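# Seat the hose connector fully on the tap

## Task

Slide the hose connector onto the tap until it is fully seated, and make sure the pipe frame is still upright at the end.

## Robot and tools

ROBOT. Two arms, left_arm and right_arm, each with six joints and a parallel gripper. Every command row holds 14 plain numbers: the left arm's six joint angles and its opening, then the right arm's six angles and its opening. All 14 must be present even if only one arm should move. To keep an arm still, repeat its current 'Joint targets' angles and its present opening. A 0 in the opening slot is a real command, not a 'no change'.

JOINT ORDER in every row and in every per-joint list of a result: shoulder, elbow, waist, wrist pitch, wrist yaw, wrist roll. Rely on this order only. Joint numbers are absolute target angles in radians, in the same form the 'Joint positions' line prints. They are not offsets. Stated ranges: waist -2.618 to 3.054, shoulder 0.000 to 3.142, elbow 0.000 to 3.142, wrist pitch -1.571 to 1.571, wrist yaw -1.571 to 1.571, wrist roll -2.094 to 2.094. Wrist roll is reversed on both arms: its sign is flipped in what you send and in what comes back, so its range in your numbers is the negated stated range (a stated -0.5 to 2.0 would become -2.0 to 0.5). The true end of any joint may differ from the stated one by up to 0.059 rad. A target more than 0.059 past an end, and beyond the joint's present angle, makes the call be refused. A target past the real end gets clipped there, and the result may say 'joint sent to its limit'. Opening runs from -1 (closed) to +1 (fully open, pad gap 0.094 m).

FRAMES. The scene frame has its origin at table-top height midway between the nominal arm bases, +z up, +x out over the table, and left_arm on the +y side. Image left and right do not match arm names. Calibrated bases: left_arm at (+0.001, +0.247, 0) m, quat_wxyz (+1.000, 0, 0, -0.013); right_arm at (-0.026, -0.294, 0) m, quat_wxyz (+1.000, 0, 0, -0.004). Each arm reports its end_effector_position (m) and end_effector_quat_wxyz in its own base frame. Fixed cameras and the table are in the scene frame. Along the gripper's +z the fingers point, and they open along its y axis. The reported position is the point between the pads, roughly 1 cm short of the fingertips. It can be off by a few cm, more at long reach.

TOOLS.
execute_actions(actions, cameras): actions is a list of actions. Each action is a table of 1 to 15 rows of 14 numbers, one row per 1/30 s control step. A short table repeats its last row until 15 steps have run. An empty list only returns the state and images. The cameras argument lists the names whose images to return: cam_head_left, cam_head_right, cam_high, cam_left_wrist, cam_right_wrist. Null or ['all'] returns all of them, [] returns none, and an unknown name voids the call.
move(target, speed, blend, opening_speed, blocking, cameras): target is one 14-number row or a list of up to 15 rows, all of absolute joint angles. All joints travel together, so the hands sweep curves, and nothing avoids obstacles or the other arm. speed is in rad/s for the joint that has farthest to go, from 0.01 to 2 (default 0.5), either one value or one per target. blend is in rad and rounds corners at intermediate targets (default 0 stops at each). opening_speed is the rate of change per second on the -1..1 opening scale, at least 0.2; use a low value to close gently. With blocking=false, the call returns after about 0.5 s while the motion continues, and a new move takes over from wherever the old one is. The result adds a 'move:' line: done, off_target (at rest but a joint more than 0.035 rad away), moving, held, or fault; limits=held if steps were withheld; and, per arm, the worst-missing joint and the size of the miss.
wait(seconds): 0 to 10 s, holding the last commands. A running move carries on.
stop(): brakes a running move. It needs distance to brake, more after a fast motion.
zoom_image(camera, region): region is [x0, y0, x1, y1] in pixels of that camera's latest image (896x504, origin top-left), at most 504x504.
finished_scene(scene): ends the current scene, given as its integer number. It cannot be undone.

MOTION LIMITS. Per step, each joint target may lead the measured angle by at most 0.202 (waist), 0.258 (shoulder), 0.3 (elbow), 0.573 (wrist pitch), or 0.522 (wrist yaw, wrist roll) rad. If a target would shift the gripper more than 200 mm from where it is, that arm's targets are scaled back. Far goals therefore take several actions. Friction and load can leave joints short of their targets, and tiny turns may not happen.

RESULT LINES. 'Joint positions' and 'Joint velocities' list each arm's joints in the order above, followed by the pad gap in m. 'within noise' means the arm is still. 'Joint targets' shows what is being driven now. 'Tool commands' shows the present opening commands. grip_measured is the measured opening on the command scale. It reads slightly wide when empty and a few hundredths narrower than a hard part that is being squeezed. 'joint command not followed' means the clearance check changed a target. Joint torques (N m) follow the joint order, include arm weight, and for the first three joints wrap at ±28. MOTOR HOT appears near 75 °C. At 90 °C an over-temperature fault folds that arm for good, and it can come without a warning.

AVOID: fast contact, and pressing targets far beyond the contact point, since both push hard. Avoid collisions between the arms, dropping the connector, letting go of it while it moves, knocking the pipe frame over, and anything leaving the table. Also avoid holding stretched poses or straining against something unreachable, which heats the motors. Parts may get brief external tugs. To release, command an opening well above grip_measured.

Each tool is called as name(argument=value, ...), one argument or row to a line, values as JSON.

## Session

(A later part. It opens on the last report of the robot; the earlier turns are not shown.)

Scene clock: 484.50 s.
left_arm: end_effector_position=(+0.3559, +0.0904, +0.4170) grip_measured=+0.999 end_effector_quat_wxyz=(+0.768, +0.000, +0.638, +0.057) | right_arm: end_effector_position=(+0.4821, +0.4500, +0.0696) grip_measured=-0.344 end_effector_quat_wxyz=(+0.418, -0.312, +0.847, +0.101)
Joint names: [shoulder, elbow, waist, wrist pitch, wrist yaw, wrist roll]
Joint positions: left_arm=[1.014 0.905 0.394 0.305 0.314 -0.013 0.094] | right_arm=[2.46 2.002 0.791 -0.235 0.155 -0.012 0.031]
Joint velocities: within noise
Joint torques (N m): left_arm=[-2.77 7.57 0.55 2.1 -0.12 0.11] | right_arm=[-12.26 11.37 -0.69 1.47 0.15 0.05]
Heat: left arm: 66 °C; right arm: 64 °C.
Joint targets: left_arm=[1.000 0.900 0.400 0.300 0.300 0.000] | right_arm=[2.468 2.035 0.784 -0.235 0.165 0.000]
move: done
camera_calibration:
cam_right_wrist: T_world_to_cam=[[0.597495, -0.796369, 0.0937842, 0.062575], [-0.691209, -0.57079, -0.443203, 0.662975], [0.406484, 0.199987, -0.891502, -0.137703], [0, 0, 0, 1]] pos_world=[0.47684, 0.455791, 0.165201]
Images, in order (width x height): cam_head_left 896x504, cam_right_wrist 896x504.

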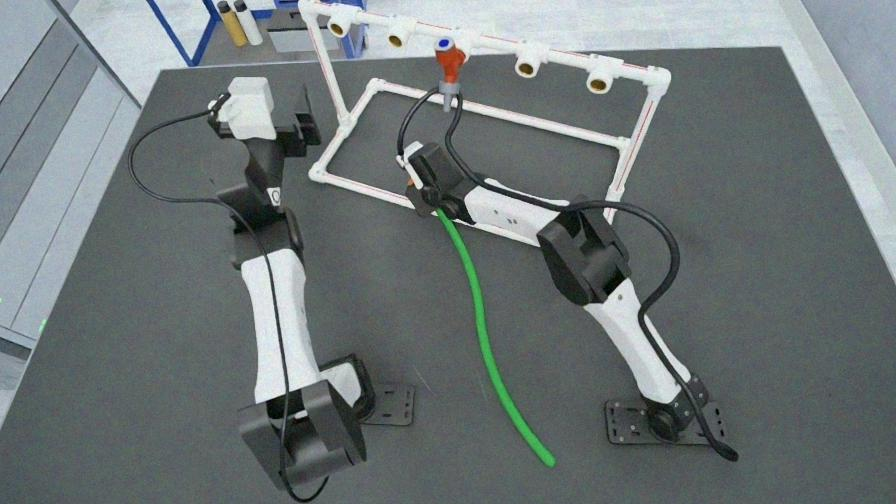

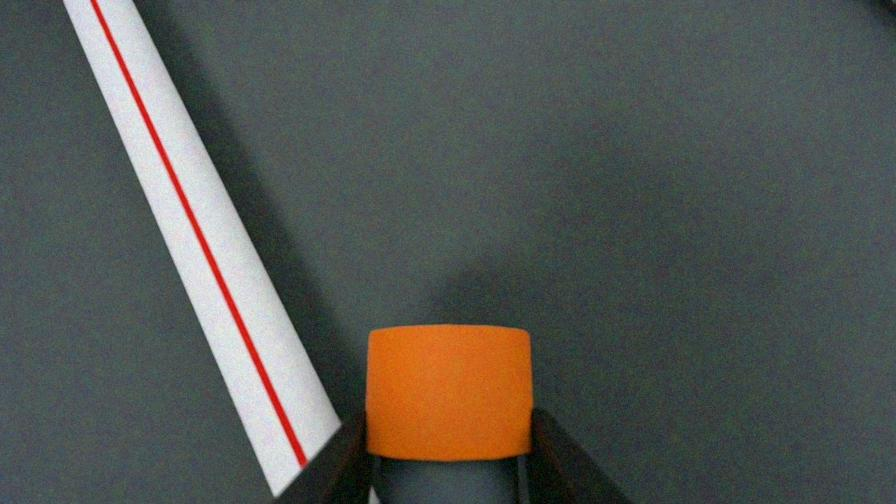

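move(
  target=[
    [1.0,0.9,0.4,0.3,0.3,0,1,2.33,1.98,0.80,-0.10,0.165,0,-0.95],
    [1.0,0.9,0.4,0.3,0.3,0,1,2.285,1.62,1.0,0.91,1.15,0.18,-0.95],
  ],
  speed=0.4,
  blend=0.05,
)

zoom_image(
  camera="cam_head_left",
  region=[380, 20, 520, 160],
)

zoom_image(
  camera="cam_high",
  region=[420, 145, 540, 245],
)

Scene clock: 502.00 s.
left_arm: end_effector_position=(+0.3559, +0.0904, +0.4170) grip_measured=+0.999 end_effector_quat_wxyz=(+0.768, +0.000, +0.638, +0.057) | right_arm: end_effector_position=(+0.4428, +0.3956, +0.2097) grip_measured=-0.345 end_effector_quat_wxyz=(+0.727, +0.035, +0.683, -0.065)
Joint names: [shoulder, elbow, waist, wrist pitch, wrist yaw, wrist roll]
Joint positions: left_arm=[1.014 0.905 0.394 0.305 0.314 -0.013 0.094] | right_arm=[2.341 1.622 0.994 0.873 1.131 0.178 0.031]
Joint velocities: within noise
Joint torques (N m): left_arm=[-2.86 7.54 0.44 2.1 -0.12 0.1] | right_arm=[-16.54 7.09 0.5 1.67 0.12 -0.05]
Heat: left arm: 66 °C; right arm: 69 °C.
Joint targets: left_arm=[1.000 0.900 0.400 0.300 0.300 0.000] | right_arm=[2.285 1.620 1.000 0.910 1.150 0.180]
move: off_target (right_arm); right_arm: the shoulder is farthest, 0.056 rad from its target
camera_calibration:
cam_left_wrist: T_world_to_cam=[[0.0615027, -0.994263, -0.0875182, 0.103405], [-0.244156, 0.0700334, -0.967204, 0.52568], [0.967784, 0.0808537, -0.238448, -0.160072], [0, 0, 0, 1]] pos_world=[0.276903, 0.0789386, 0.479321]
cam_right_wrist: T_world_to_cam=[[-0.160724, -0.98664, 0.0266247, 0.45476], [-0.350662, 0.031866, -0.93596, 0.380966], [0.922607, -0.159768, -0.351099, -0.185537], [0, 0, 0, 1]] pos_world=[0.377859, 0.406902, 0.279319]

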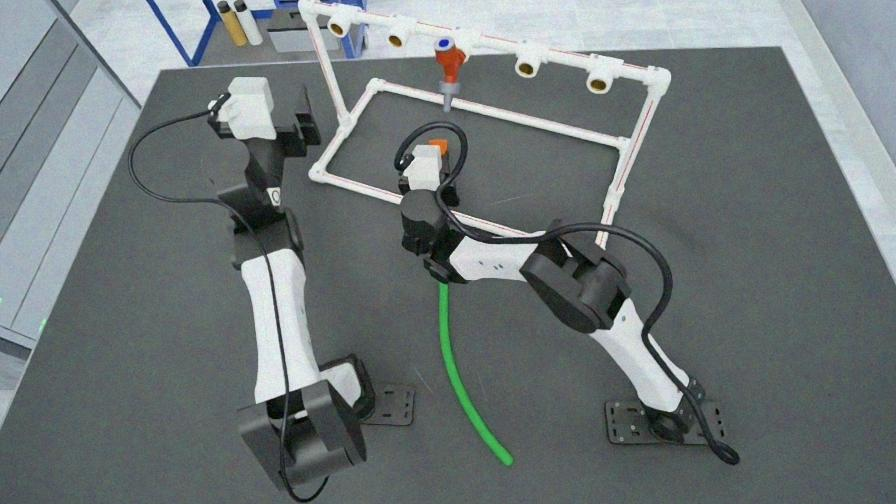

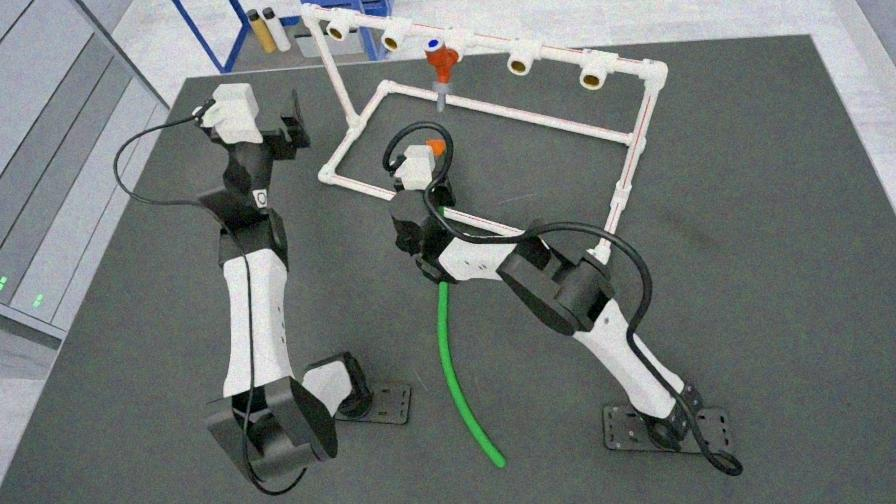

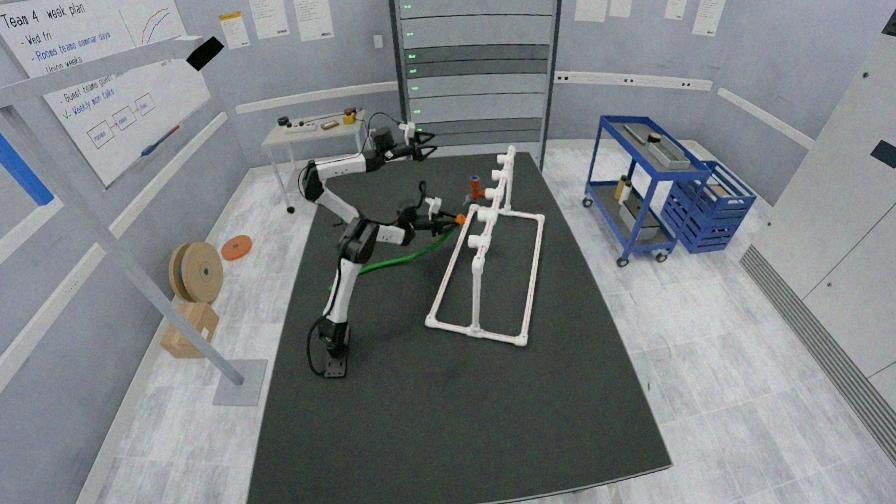

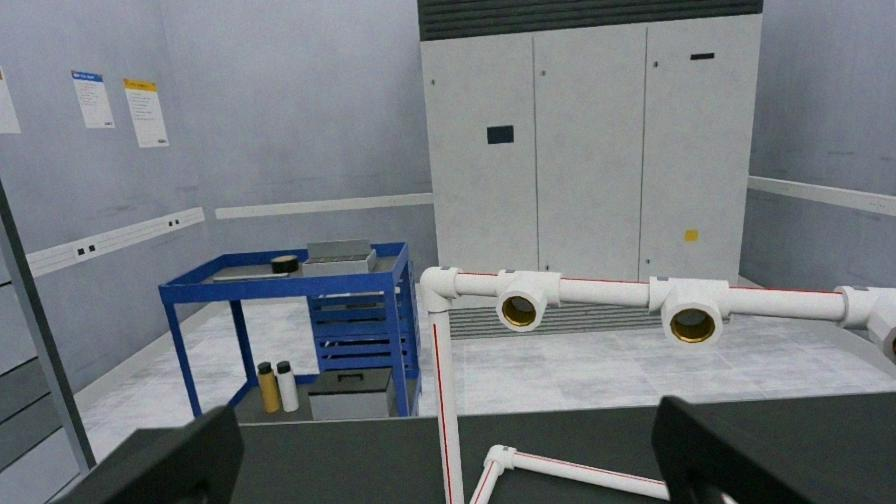

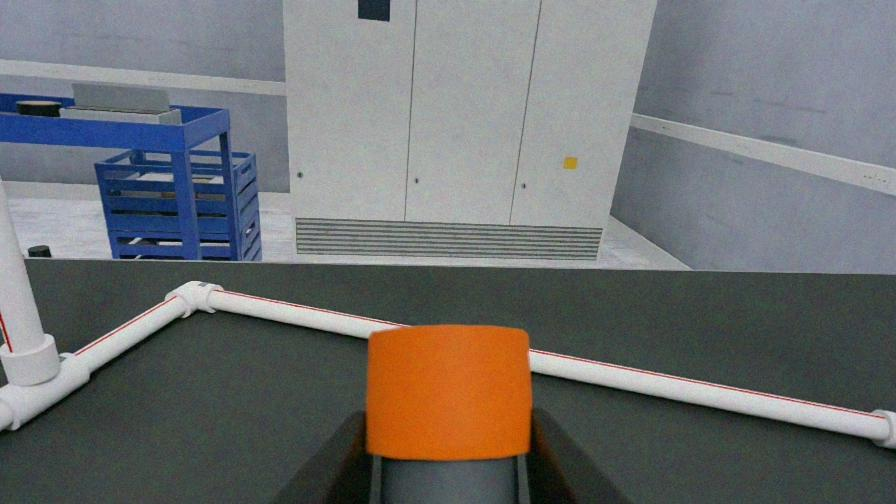

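Scaled by 3.600 from the camera's 896x504 image, which has a finer 1280x720 frame.

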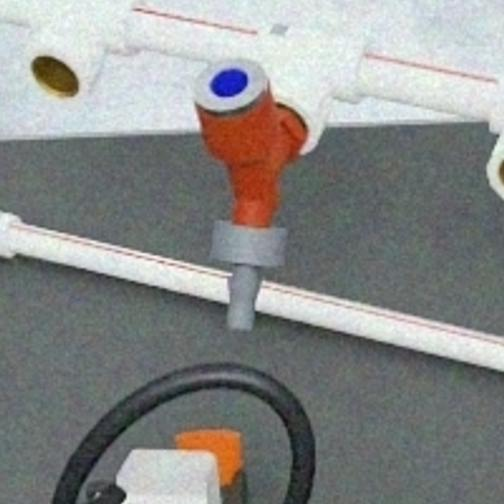

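Scaled by 4.200 from the camera's 896x504 image, which has a finer 1280x720 frame.

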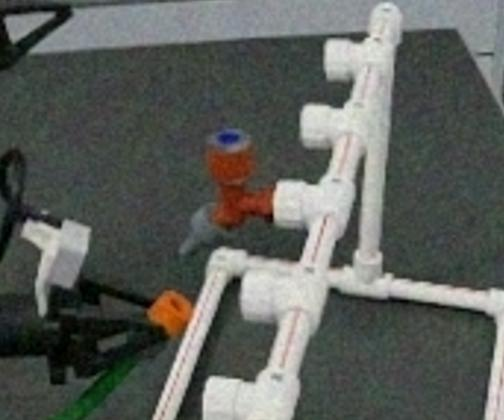

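move(
  target=[1.0,0.9,0.4,0.3,0.3,0,1,2.24,1.61,1.008,0.93,1.168,0.18,-0.95],
  speed=0.2,
  cameras=["cam_head_left","cam_head_right","cam_high"],
)

zoom_image(
  camera="cam_head_left",
  region=[380, 20, 520, 160],
)

zoom_image(
  camera="cam_high",
  region=[440, 165, 520, 235],
)

zoom_image(
  camera="cam_head_right",
  region=[380, 20, 520, 160],
)

Scene clock: 509.00 s.
left_arm: end_effector_position=(+0.3559, +0.0904, +0.4170) grip_measured=+0.999 end_effector_quat_wxyz=(+0.768, +0.000, +0.638, +0.057) | right_arm: end_effector_position=(+0.4357, +0.3896, +0.2373) grip_measured=-0.345 end_effector_quat_wxyz=(+0.736, +0.061, +0.672, -0.050)
Joint names: [shoulder, elbow, waist, wrist pitch, wrist yaw, wrist roll]
Joint positions: left_arm=[1.014 0.905 0.394 0.305 0.314 -0.013 0.094] | right_arm=[2.289 1.613 1.001 0.897 1.151 0.179 0.031]
Joint velocities: within noise
Joint torques (N m): left_arm=[-2.81 7.54 0.51 2.09 -0.11 0.12] | right_arm=[-15.65 7.04 0.53 1.61 0.06 -0.06]
Heat: left arm: 66 °C; right arm: 71 °C.
Joint targets: left_arm=[1.000 0.900 0.400 0.300 0.300 0.000] | right_arm=[2.240 1.610 1.008 0.930 1.168 0.180]
move: off_target (right_arm); right_arm: the shoulder is farthest, 0.049 rad from its target
Images, in order (width x height): cam_head_left 896x504, cam_head_right 896x504, cam_high 896x504.

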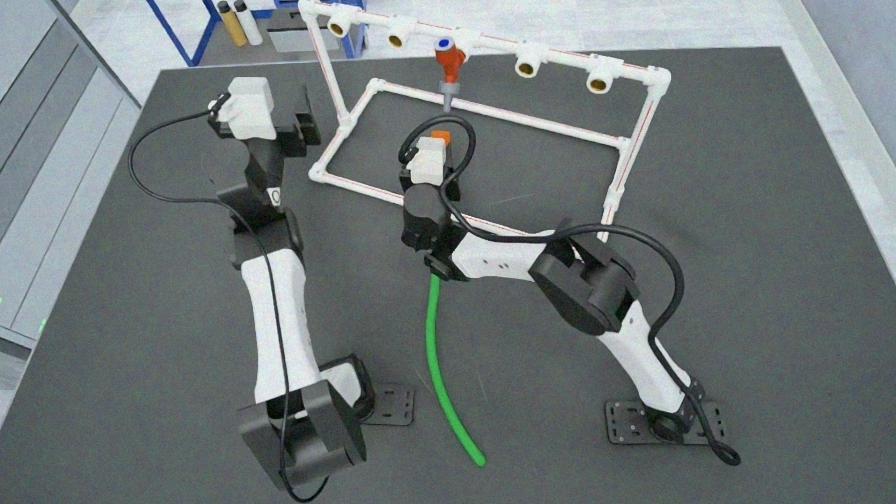

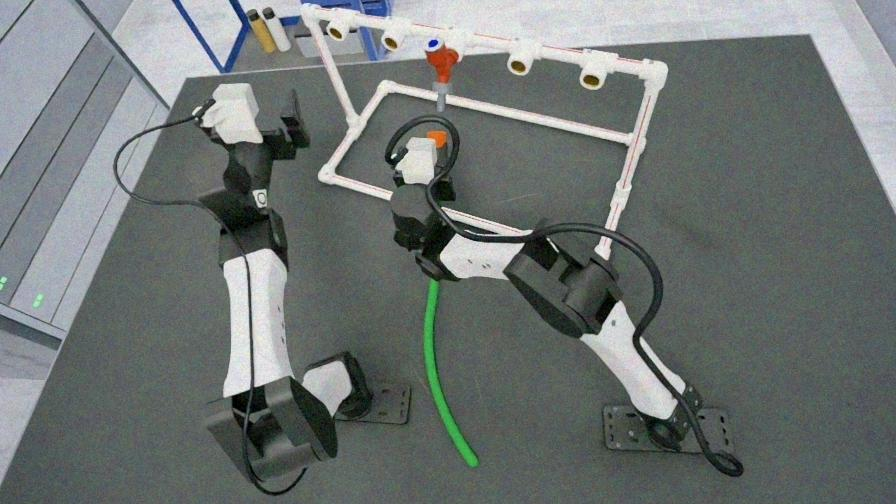

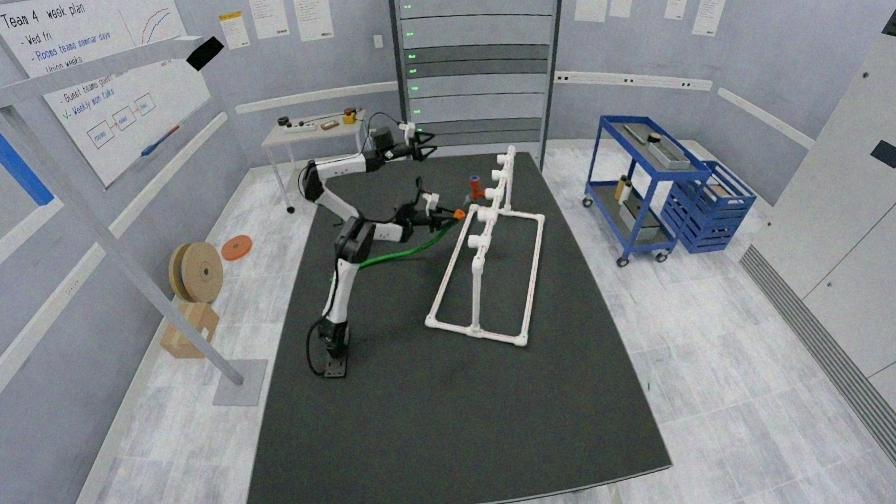

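Scaled by 3.600 from the camera's 896x504 image, which has a finer 1280x720 frame.

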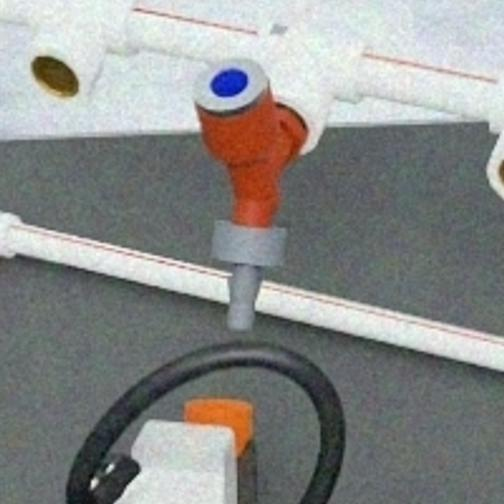

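Scaled by 6.300 from the camera's 896x504 image, which has a finer 1280x720 frame.

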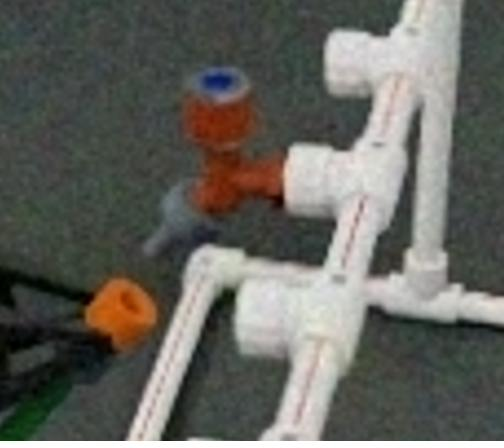

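Scaled by 3.600 from the camera's 896x504 image, which has a finer 1280x720 frame.

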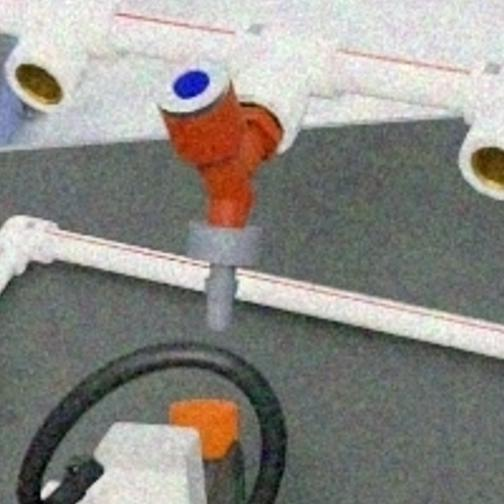

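move(
  target=[1.511,1.69,0.07,-0.43,0.9,-0.23,1,2.19,1.56,1.011,0.91,1.181,0.18,-0.95],
  speed=0.5,
)

zoom_image(
  camera="cam_head_left",
  region=[380, 20, 520, 160],
)

zoom_image(
  camera="cam_high",
  region=[440, 165, 520, 235],
)

zoom_image(
  camera="cam_head_right",
  region=[380, 20, 520, 160],
)

Scene clock: 527.63 s.
left_arm: end_effector_position=(+0.4183, -0.1026, +0.4288) grip_measured=+0.999 end_effector_quat_wxyz=(+0.594, +0.312, +0.696, -0.256) | right_arm: end_effector_position=(+0.4294, +0.3800, +0.2426) grip_measured=-0.345 end_effector_quat_wxyz=(+0.734, +0.064, +0.674, -0.055)
Joint names: [shoulder, elbow, waist, wrist pitch, wrist yaw, wrist roll]
Joint positions: left_arm=[1.498 1.661 0.073 -0.423 0.885 -0.217 0.094] | right_arm=[2.243 1.562 1.003 0.896 1.165 0.179 0.031]
Joint velocities: within noise
Joint torques (N m): left_arm=[-3.58 10.18 -0.35 1.99 0.45 -0.17] | right_arm=[-15.72 7.12 0.68 1.41 0.06 -0.07]
Heat: left arm: 66 °C; right arm: 80 °C. Fold the right arm in close to its base, or ease its load, before you think long.
Joint targets: left_arm=[1.511 1.690 0.070 -0.430 0.900 -0.230] | right_arm=[2.190 1.560 1.011 0.910 1.181 0.180]
MOTOR HOT: the shoulder of the right arm reports 80 °C; the controller's stop level is 90 °C. To cool a motor, set the load down, stop pushing, or move to a pose that needs little force.
move: off_target (right_arm); right_arm: the shoulder is farthest, 0.053 rad from its target
camera_calibration:
cam_left_wrist: T_world_to_cam=[[-0.757789, -0.652229, -0.0187905, 0.257004], [-0.351568, 0.432389, -0.830325, 0.589261], [0.549687, -0.622605, -0.556963, 0.0372274], [0, 0, 0, 1]] pos_world=[0.381457, -0.0639863, 0.514842]
cam_right_wrist: T_world_to_cam=[[-0.184222, -0.982421, -0.0301924, 0.458545], [-0.323745, 0.0896548, -0.941887, 0.375523], [0.928036, -0.163742, -0.33457, -0.168951], [0, 0, 0, 1]] pos_world=[0.36284, 0.389152, 0.311019]

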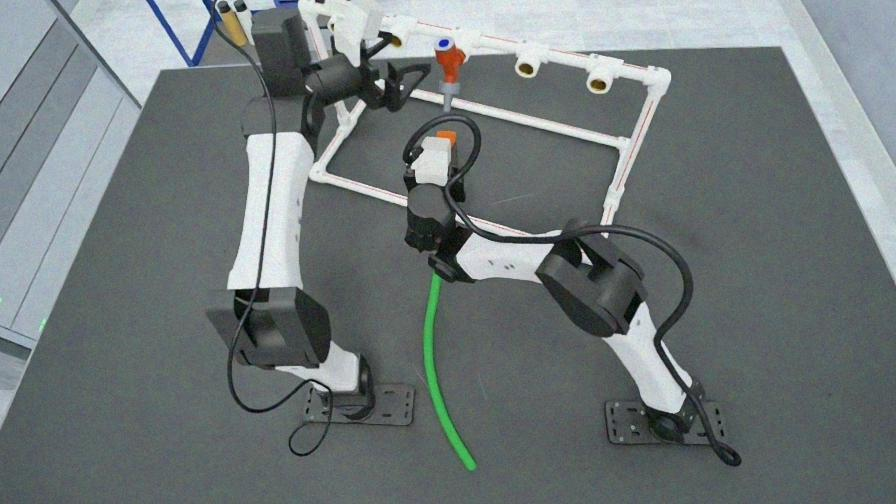

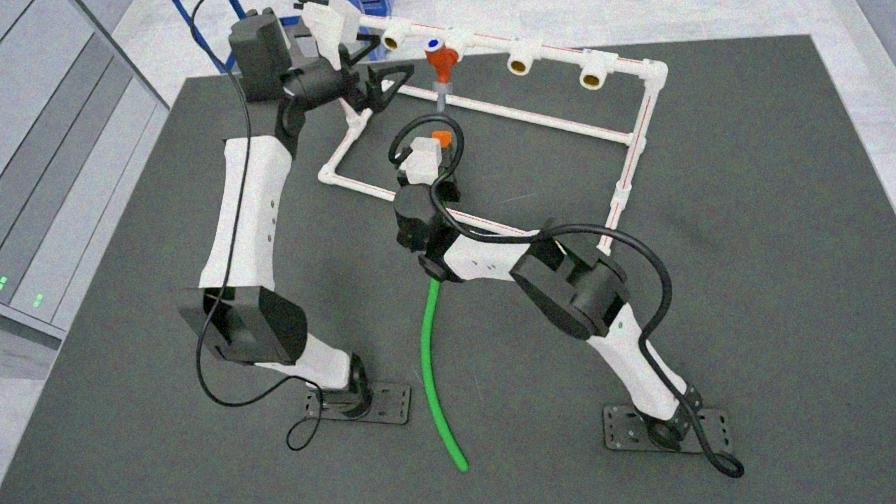

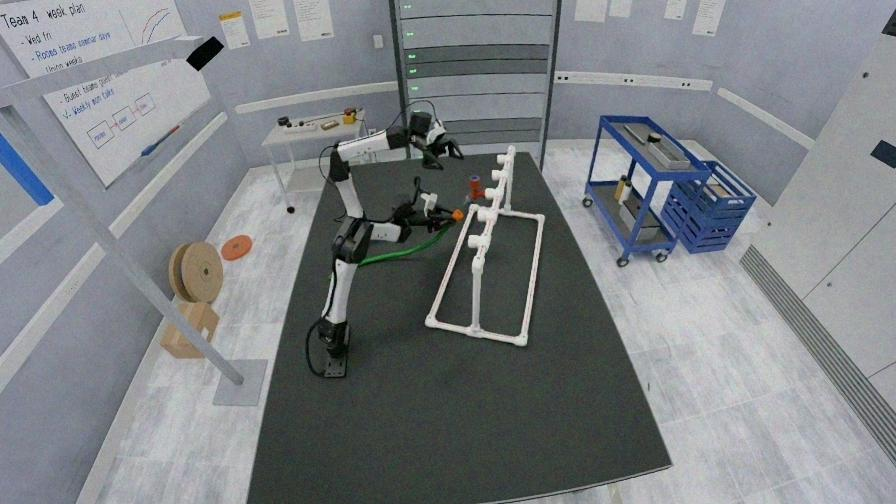

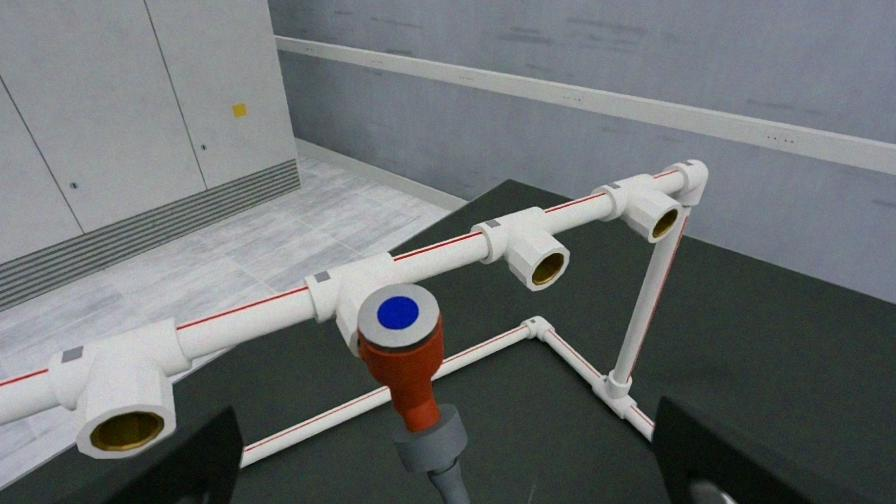

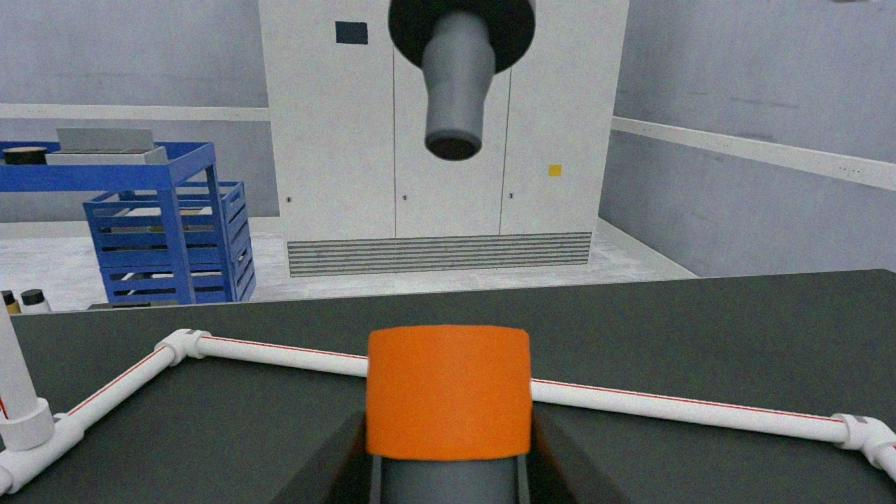

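Scaled by 3.600 from the camera's 896x504 image, which has a finer 1280x720 frame.

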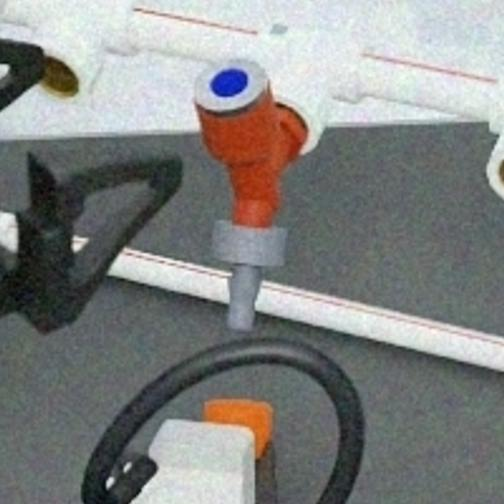

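Scaled by 6.300 from the camera's 896x504 image, which has a finer 1280x720 frame.

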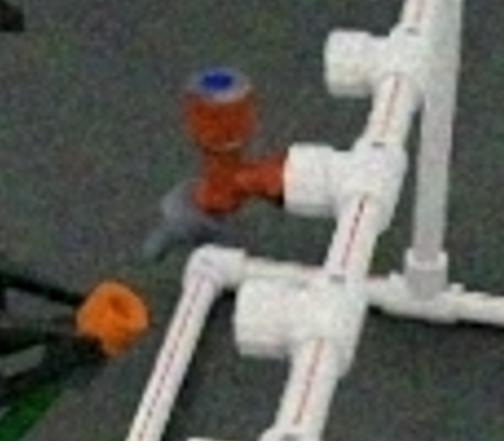

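Scaled by 3.600 from the camera's 896x504 image, which has a finer 1280x720 frame.

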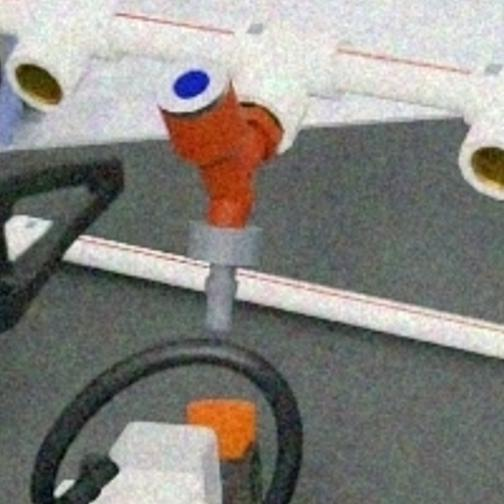

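move(
  target=[1.585,1.612,0.04,-0.275,0.9,-0.23,1,2.245,1.58,1.011,0.91,1.181,0.18,-0.95],
  speed=0.4,
  cameras=["cam_left_wrist","cam_right_wrist"],
)

Scene clock: 539.60 s.
left_arm: end_effector_position=(+0.4463, -0.1132, +0.3969) grip_measured=+0.999 end_effector_quat_wxyz=(+0.587, +0.321, +0.694, -0.267) | right_arm: end_effector_position=(+0.4294, +0.3799, +0.2425) grip_measured=-0.345 end_effector_quat_wxyz=(+0.734, +0.064, +0.674, -0.056)
Joint names: [shoulder, elbow, waist, wrist pitch, wrist yaw, wrist roll]
Joint positions: left_arm=[1.578 1.611 0.045 -0.302 0.887 -0.217 0.094] | right_arm=[2.243 1.562 1.003 0.896 1.165 0.179 0.031]
Joint velocities: within noise
Joint torques (N m): left_arm=[-4.79 7.88 -0.44 2.38 0.42 -0.16] | right_arm=[-10.99 9.18 0.68 1.42 0.06 -0.06]
Heat: left arm: 67 °C; right arm: 88 °C. Fold the right arm in close to its base, or ease its load, before you think long.
Joint targets: left_arm=[1.585 1.612 0.040 -0.275 0.900 -0.230] | right_arm=[2.245 1.580 1.011 0.910 1.181 0.180]
MOTOR HOT: still on. The shoulder of the right arm reports 88 °C.
move: done
camera_calibration:
cam_left_wrist: T_world_to_cam=[[-0.777465, -0.628827, -0.0111406, 0.279074], [-0.345858, 0.44227, -0.827514, 0.574693], [0.525291, -0.63951, -0.561335, 0.00821276], [0, 0, 0, 1]] pos_world=[0.411419, -0.0734279, 0.483286]
cam_right_wrist: T_world_to_cam=[[-0.184596, -0.98236, -0.0298688, 0.458508], [-0.323969, 0.0895137, -0.941823, 0.375513], [0.927884, -0.164181, -0.334779, -0.16871], [0, 0, 0, 1]] pos_world=[0.362837, 0.389108, 0.310882]
Images, in order (width x height): cam_left_wrist 896x504, cam_right_wrist 896x504.

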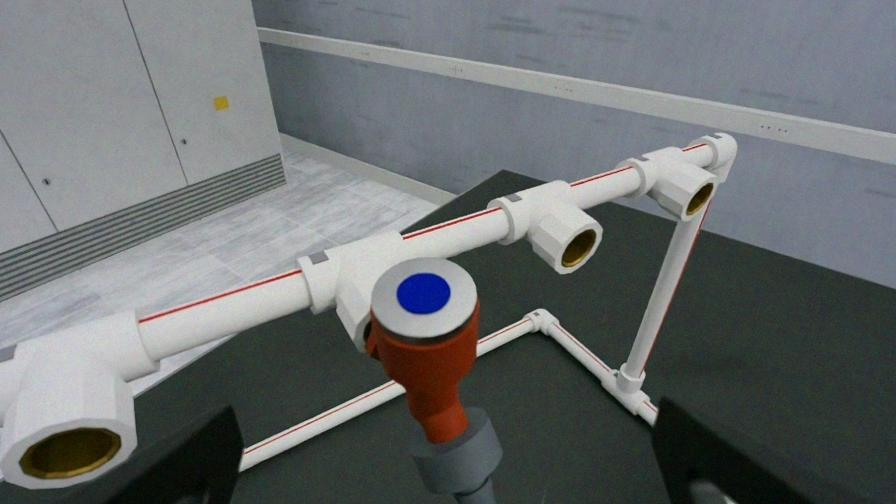

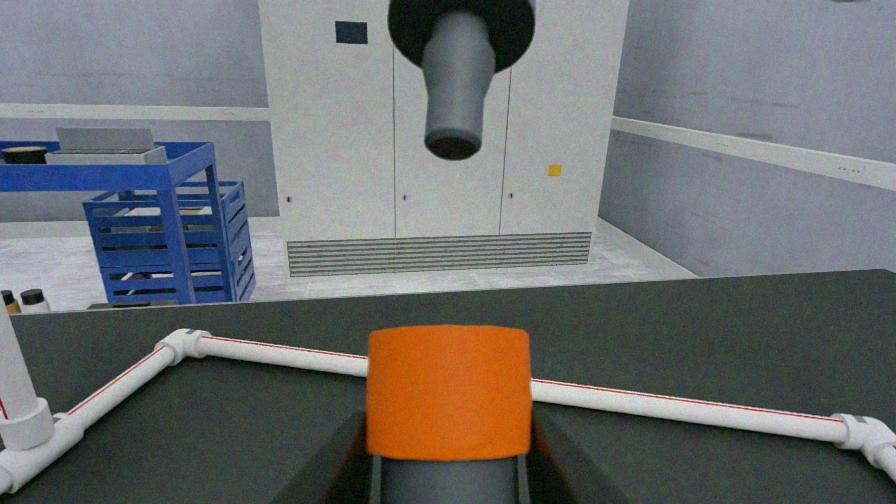

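move(
  target=[1.585,1.612,0.04,-0.275,0.9,-0.23,1,1.1,0.6,0.7,0.4,0.6,0.1,-0.95],
  speed=0.8,
  cameras=[],
)

Scene clock: 543.33 s.
left_arm: end_effector_position=(+0.4464, -0.1132, +0.3971) grip_measured=+0.999 end_effector_quat_wxyz=(+0.588, +0.321, +0.693, -0.267) | right_arm: end_effector_position=(+0.3382, +0.1576, +0.2566) grip_measured=-0.345 end_effector_quat_wxyz=(+0.671, -0.098, +0.735, -0.030)
Joint names: [shoulder, elbow, waist, wrist pitch, wrist yaw, wrist roll]
Joint positions: left_arm=[1.578 1.611 0.045 -0.301 0.887 -0.217 0.094] | right_arm=[1.116 0.602 0.705 0.393 0.615 0.108 0.031]
Joint velocities: within noise
Joint torques (N m): left_arm=[-4.79 7.84 -0.46 2.34 0.41 -0.16] | right_arm=[-4.23 7.95 -0.5 1.69 -0.14 -0.17]
Heat: left arm: 67 °C; right arm: 86 °C. Fold the right arm in close to its base, or ease its load, before you think long.
Joint targets: left_arm=[1.585 1.612 0.040 -0.275 0.900 -0.230] | right_arm=[1.100 0.600 0.700 0.400 0.600 0.100]
MOTOR HOT: still on. The shoulder of the right arm reports 86 °C.
move: done
No camera images: "cameras" was empty.

move(
  target=[
    [1.722,1.735,-0.03,-0.23,0.9,-0.23,1,1.1,0.6,0.7,0.4,0.6,0.1,-0.95],
    [1.722,1.735,-0.03,-0.23,0.9,-0.23,-1,1.1,0.6,0.7,0.4,0.6,0.1,-0.95],
  ],
  speed=0.25,
  opening_speed=0.5,
  cameras=["cam_left_wrist","cam_head_left"],
)

wait(
  seconds=10,
  cameras=[],
)

wait(
  seconds=10,
  cameras=[],
)

wait(
  seconds=10,
  cameras=[],
)

Scene clock: 553.67 s.
left_arm: end_effector_position=(+0.4749, -0.1446, +0.3894) grip_measured=-0.986 end_effector_quat_wxyz=(+0.584, +0.346, +0.678, -0.283) | right_arm: end_effector_position=(+0.3382, +0.1578, +0.2565) grip_measured=-0.345 end_effector_quat_wxyz=(+0.671, -0.098, +0.735, -0.030)
Joint names: [shoulder, elbow, waist, wrist pitch, wrist yaw, wrist roll]
Joint positions: left_arm=[1.708 1.708 -0.025 -0.252 0.884 -0.217 0.001] | right_arm=[1.116 0.602 0.705 0.393 0.614 0.107 0.031]
Joint velocities: within noise
Joint torques (N m): left_arm=[-5.2 10.43 -0.46 2.31 0.45 -0.16] | right_arm=[-4.29 7.91 -0.53 1.71 -0.14 -0.17]
Heat: left arm: 67 °C; right arm: 78 °C. Fold the right arm in close to its base, or ease its load, before you think long.
Joint targets: left_arm=[1.722 1.735 -0.030 -0.230 0.900 -0.230] | right_arm=[1.100 0.600 0.700 0.400 0.600 0.100]
MOTOR HOT: still on. The shoulder of the right arm reports 78 °C.
move: done
camera_calibration:
cam_left_wrist: T_world_to_cam=[[-0.817204, -0.575772, -0.0257731, 0.313727], [-0.301128, 0.464671, -0.832708, 0.576301], [0.491426, -0.672732, -0.553112, -0.0230314], [0, 0, 0, 1]] pos_world=[0.441237, -0.102649, 0.475237]
Images, in order (width x height): cam_head_left 896x504, cam_left_wrist 896x504.

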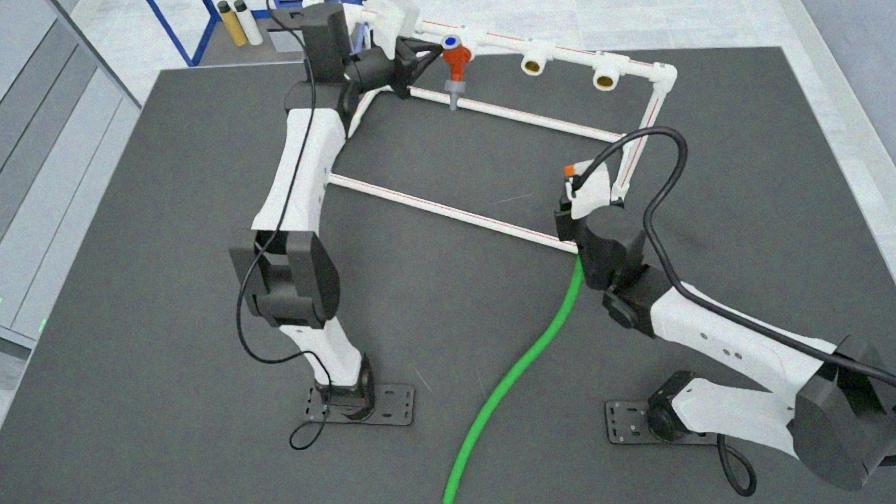

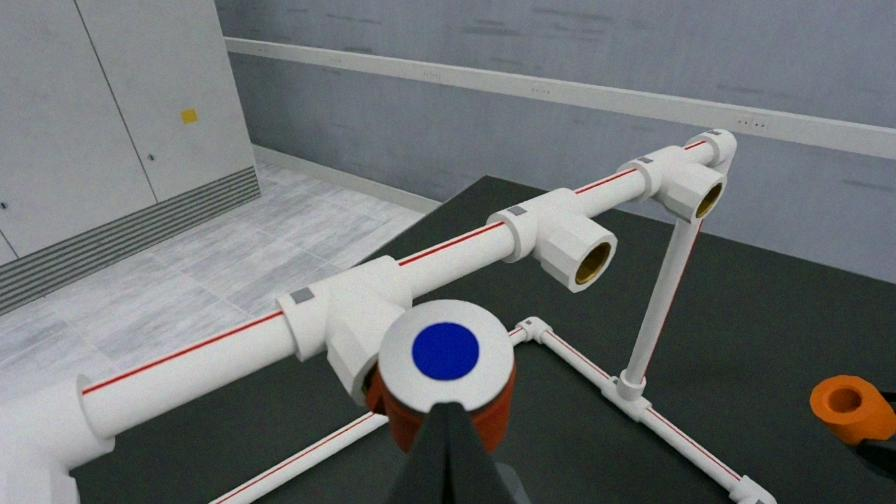

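Scene clock: 563.67 s.
left_arm: end_effector_position=(+0.4749, -0.1446, +0.3894) grip_measured=-0.986 end_effector_quat_wxyz=(+0.584, +0.346, +0.678, -0.283) | right_arm: end_effector_position=(+0.3382, +0.1578, +0.2565) grip_measured=-0.345 end_effector_quat_wxyz=(+0.671, -0.098, +0.735, -0.030)
Joint names: [shoulder, elbow, waist, wrist pitch, wrist yaw, wrist roll]
Joint positions: left_arm=[1.708 1.708 -0.025 -0.252 0.884 -0.217 0.001] | right_arm=[1.116 0.602 0.705 0.393 0.614 0.107 0.031]
Joint velocities: within noise
Joint torques (N m): left_arm=[-5.2 10.39 -0.44 2.3 0.45 -0.16] | right_arm=[-4.26 7.92 -0.49 1.7 -0.14 -0.17]
Heat: left arm: 68 °C; right arm: 72 °C. Fold the right arm in close to its base, or ease its load, before you think long.
Joint targets: left_arm=[1.722 1.735 -0.030 -0.230 0.900 -0.230] | right_arm=[1.100 0.600 0.700 0.400 0.600 0.100]
Tool commands: left_gripper/opening=-1.0 right_gripper/opening=-0.95
MOTOR HOT: still on. The shoulder of the right arm reports 72 °C.
wait: 10.00 s; at rest by 0.17 s
No camera images: "cameras" was empty.

Scene clock: 573.67 s.
left_arm: end_effector_position=(+0.4749, -0.1446, +0.3894) grip_measured=-0.986 end_effector_quat_wxyz=(+0.584, +0.346, +0.678, -0.283) | right_arm: end_effector_position=(+0.3382, +0.1578, +0.2565) grip_measured=-0.345 end_effector_quat_wxyz=(+0.671, -0.098, +0.735, -0.030)
Joint names: [shoulder, elbow, waist, wrist pitch, wrist yaw, wrist roll]
Joint positions: left_arm=[1.708 1.708 -0.025 -0.252 0.884 -0.217 0.001] | right_arm=[1.116 0.602 0.705 0.393 0.614 0.107 0.031]
Joint velocities: within noise
Joint torques (N m): left_arm=[-5.2 10.36 -0.44 2.3 0.44 -0.16] | right_arm=[-4.26 7.94 -0.49 1.71 -0.14 -0.17]
Heat: left arm: 69 °C; right arm: 67 °C.
Joint targets: left_arm=[1.722 1.735 -0.030 -0.230 0.900 -0.230] | right_arm=[1.100 0.600 0.700 0.400 0.600 0.100]
Tool commands: left_gripper/opening=-1.0 right_gripper/opening=-0.95
MOTOR HOT: cleared for the motors of the right arm.
wait: 10.00 s; at rest by 0.17 s
No camera images: "cameras" was empty.

Scene clock: 583.67 s.
left_arm: end_effector_position=(+0.4749, -0.1446, +0.3894) grip_measured=-0.986 end_effector_quat_wxyz=(+0.584, +0.346, +0.678, -0.283) | right_arm: end_effector_position=(+0.3382, +0.1578, +0.2565) grip_measured=-0.345 end_effector_quat_wxyz=(+0.671, -0.098, +0.735, -0.030)
Joint names: [shoulder, elbow, waist, wrist pitch, wrist yaw, wrist roll]
Joint positions: left_arm=[1.708 1.708 -0.025 -0.252 0.884 -0.217 0.001] | right_arm=[1.116 0.602 0.705 0.393 0.614 0.107 0.031]
Joint velocities: within noise
Joint torques (N m): left_arm=[-5.26 10.43 -0.49 2.3 0.44 -0.17] | right_arm=[-4.27 7.92 -0.5 1.71 -0.14 -0.17]
Heat: left arm: 70 °C; right arm: 63 °C.
Joint targets: left_arm=[1.722 1.735 -0.030 -0.230 0.900 -0.230] | right_arm=[1.100 0.600 0.700 0.400 0.600 0.100]
Tool commands: left_gripper/opening=-1.0 right_gripper/opening=-0.95
wait: 10.00 s; at rest by 0.17 s
No camera images: "cameras" was empty.

move(
  target=[
    [1.585,1.612,0.03,-0.275,0.9,-0.23,1,1.1,0.6,0.7,0.4,0.6,0.1,-0.95],
    [1.795,1.80,-0.07,-0.225,0.9,-0.23,1,1.1,0.6,0.7,0.4,0.6,0.1,-0.95],
  ],
  speed=0.3,
  opening_speed=3,
  cameras=["cam_left_wrist"],
)

Scene clock: 588.87 s.
left_arm: end_effector_position=(+0.4872, -0.1662, +0.3816) grip_measured=+0.998 end_effector_quat_wxyz=(+0.574, +0.360, +0.672, -0.298) | right_arm: end_effector_position=(+0.3382, +0.1578, +0.2565) grip_measured=-0.345 end_effector_quat_wxyz=(+0.671, -0.098, +0.735, -0.030)
Joint names: [shoulder, elbow, waist, wrist pitch, wrist yaw, wrist roll]
Joint positions: left_arm=[1.782 1.771 -0.067 -0.251 0.888 -0.218 0.094] | right_arm=[1.116 0.602 0.705 0.393 0.614 0.107 0.031]
Joint velocities: within noise
Joint torques (N m): left_arm=[-5.83 10.54 -0.29 2.34 0.42 -0.14] | right_arm=[-4.27 7.95 -0.5 1.71 -0.14 -0.17]
Heat: left arm: 70 °C; right arm: 62 °C.
Joint targets: left_arm=[1.795 1.800 -0.070 -0.225 0.900 -0.230] | right_arm=[1.100 0.600 0.700 0.400 0.600 0.100]
move: done
camera_calibration:
cam_left_wrist: T_world_to_cam=[[-0.843111, -0.537461, -0.017303, 0.326942], [-0.287776, 0.478145, -0.829796, 0.578088], [0.454257, -0.694631, -0.557798, -0.0316195], [0, 0, 0, 1]] pos_world=[0.456372, -0.122655, 0.467715]
Images, in order (width x height): cam_left_wrist 896x504.

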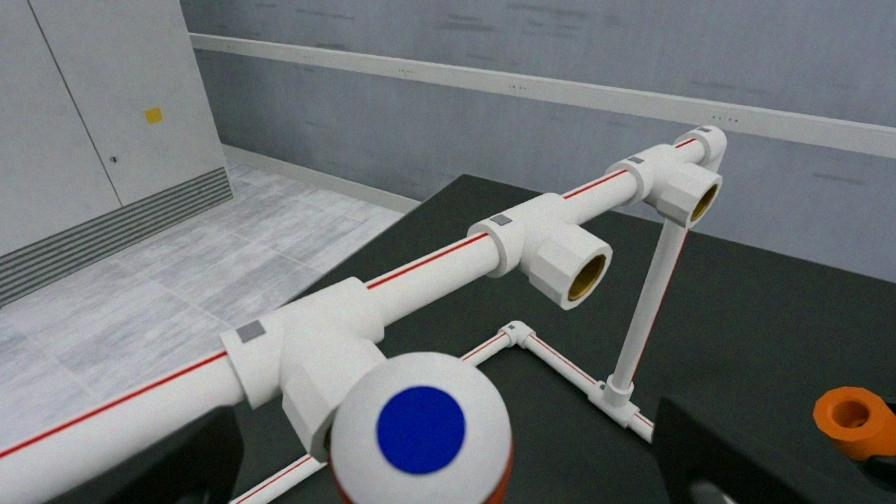

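move(
  target=[1.795,1.80,-0.07,-0.225,0.9,-0.23,-1,1.1,0.6,0.7,0.4,0.6,0.1,-0.95],
  opening_speed=0.5,
  cameras=["cam_left_wrist","cam_head_left"],
)

zoom_image(
  camera="cam_head_left",
  region=[380, 20, 520, 160],
)

Scene clock: 595.17 s.
left_arm: end_effector_position=(+0.4886, -0.1652, +0.3820) grip_measured=-0.270 end_effector_quat_wxyz=(+0.576, +0.359, +0.673, -0.294) | right_arm: end_effector_position=(+0.3382, +0.1578, +0.2565) grip_measured=-0.345 end_effector_quat_wxyz=(+0.671, -0.098, +0.735, -0.030)
Joint names: [shoulder, elbow, waist, wrist pitch, wrist yaw, wrist roll]
Joint positions: left_arm=[1.782 1.771 -0.067 -0.247 0.879 -0.218 0.034] | right_arm=[1.116 0.602 0.705 0.393 0.614 0.107 0.031]
Joint velocities: within noise
Joint torques (N m): left_arm=[-5.85 10.65 -0.31 2.3 0.51 -0.16] | right_arm=[-4.26 7.91 -0.51 1.71 -0.14 -0.17]
Heat: left arm: 69 °C; right arm: 60 °C.
Joint targets: left_arm=[1.795 1.800 -0.070 -0.225 0.900 -0.230] | right_arm=[1.100 0.600 0.700 0.400 0.600 0.100]
move: done
camera_calibration:
cam_left_wrist: T_world_to_cam=[[-0.838238, -0.544858, -0.0220757, 0.326867], [-0.288397, 0.477316, -0.830058, 0.578692], [0.462801, -0.68942, -0.557239, -0.0349309], [0, 0, 0, 1]] pos_world=[0.457051, -0.122204, 0.468099]
Images, in order (width x height): cam_head_left 896x504, cam_left_wrist 896x504.

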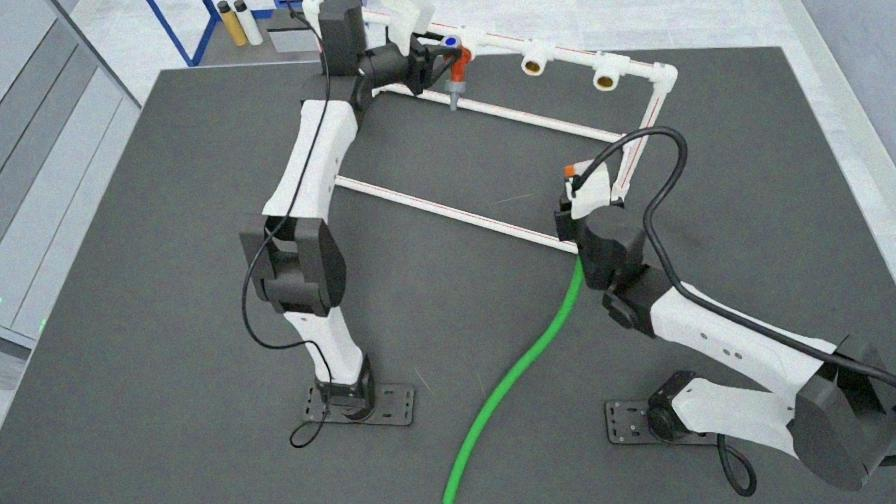

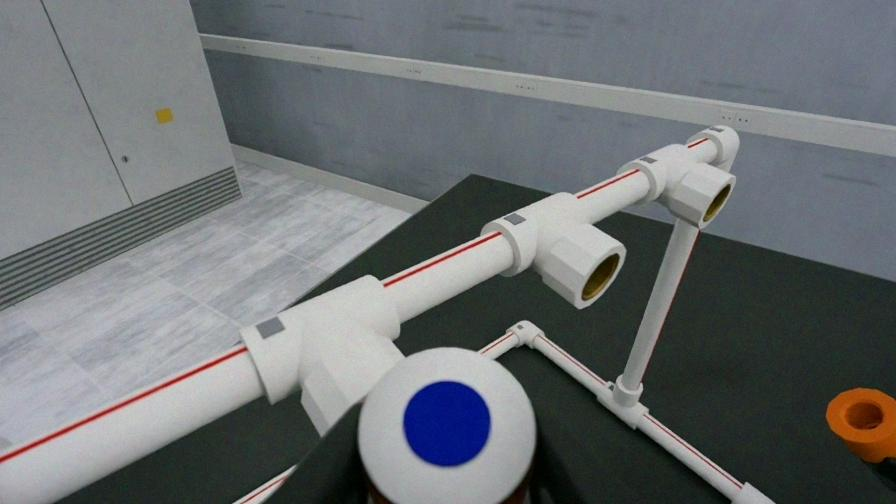

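Scaled by 3.600 from the camera's 896x504 image, which has a finer 1280x720 frame.

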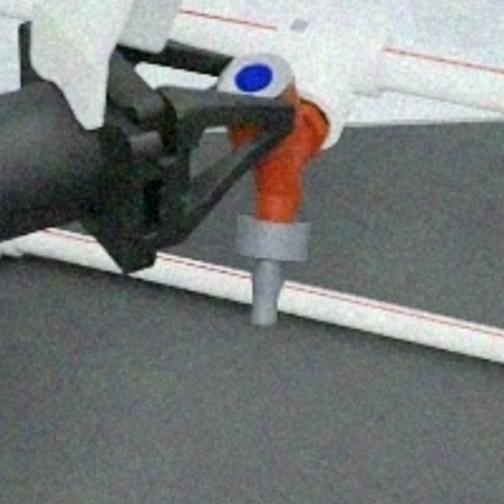

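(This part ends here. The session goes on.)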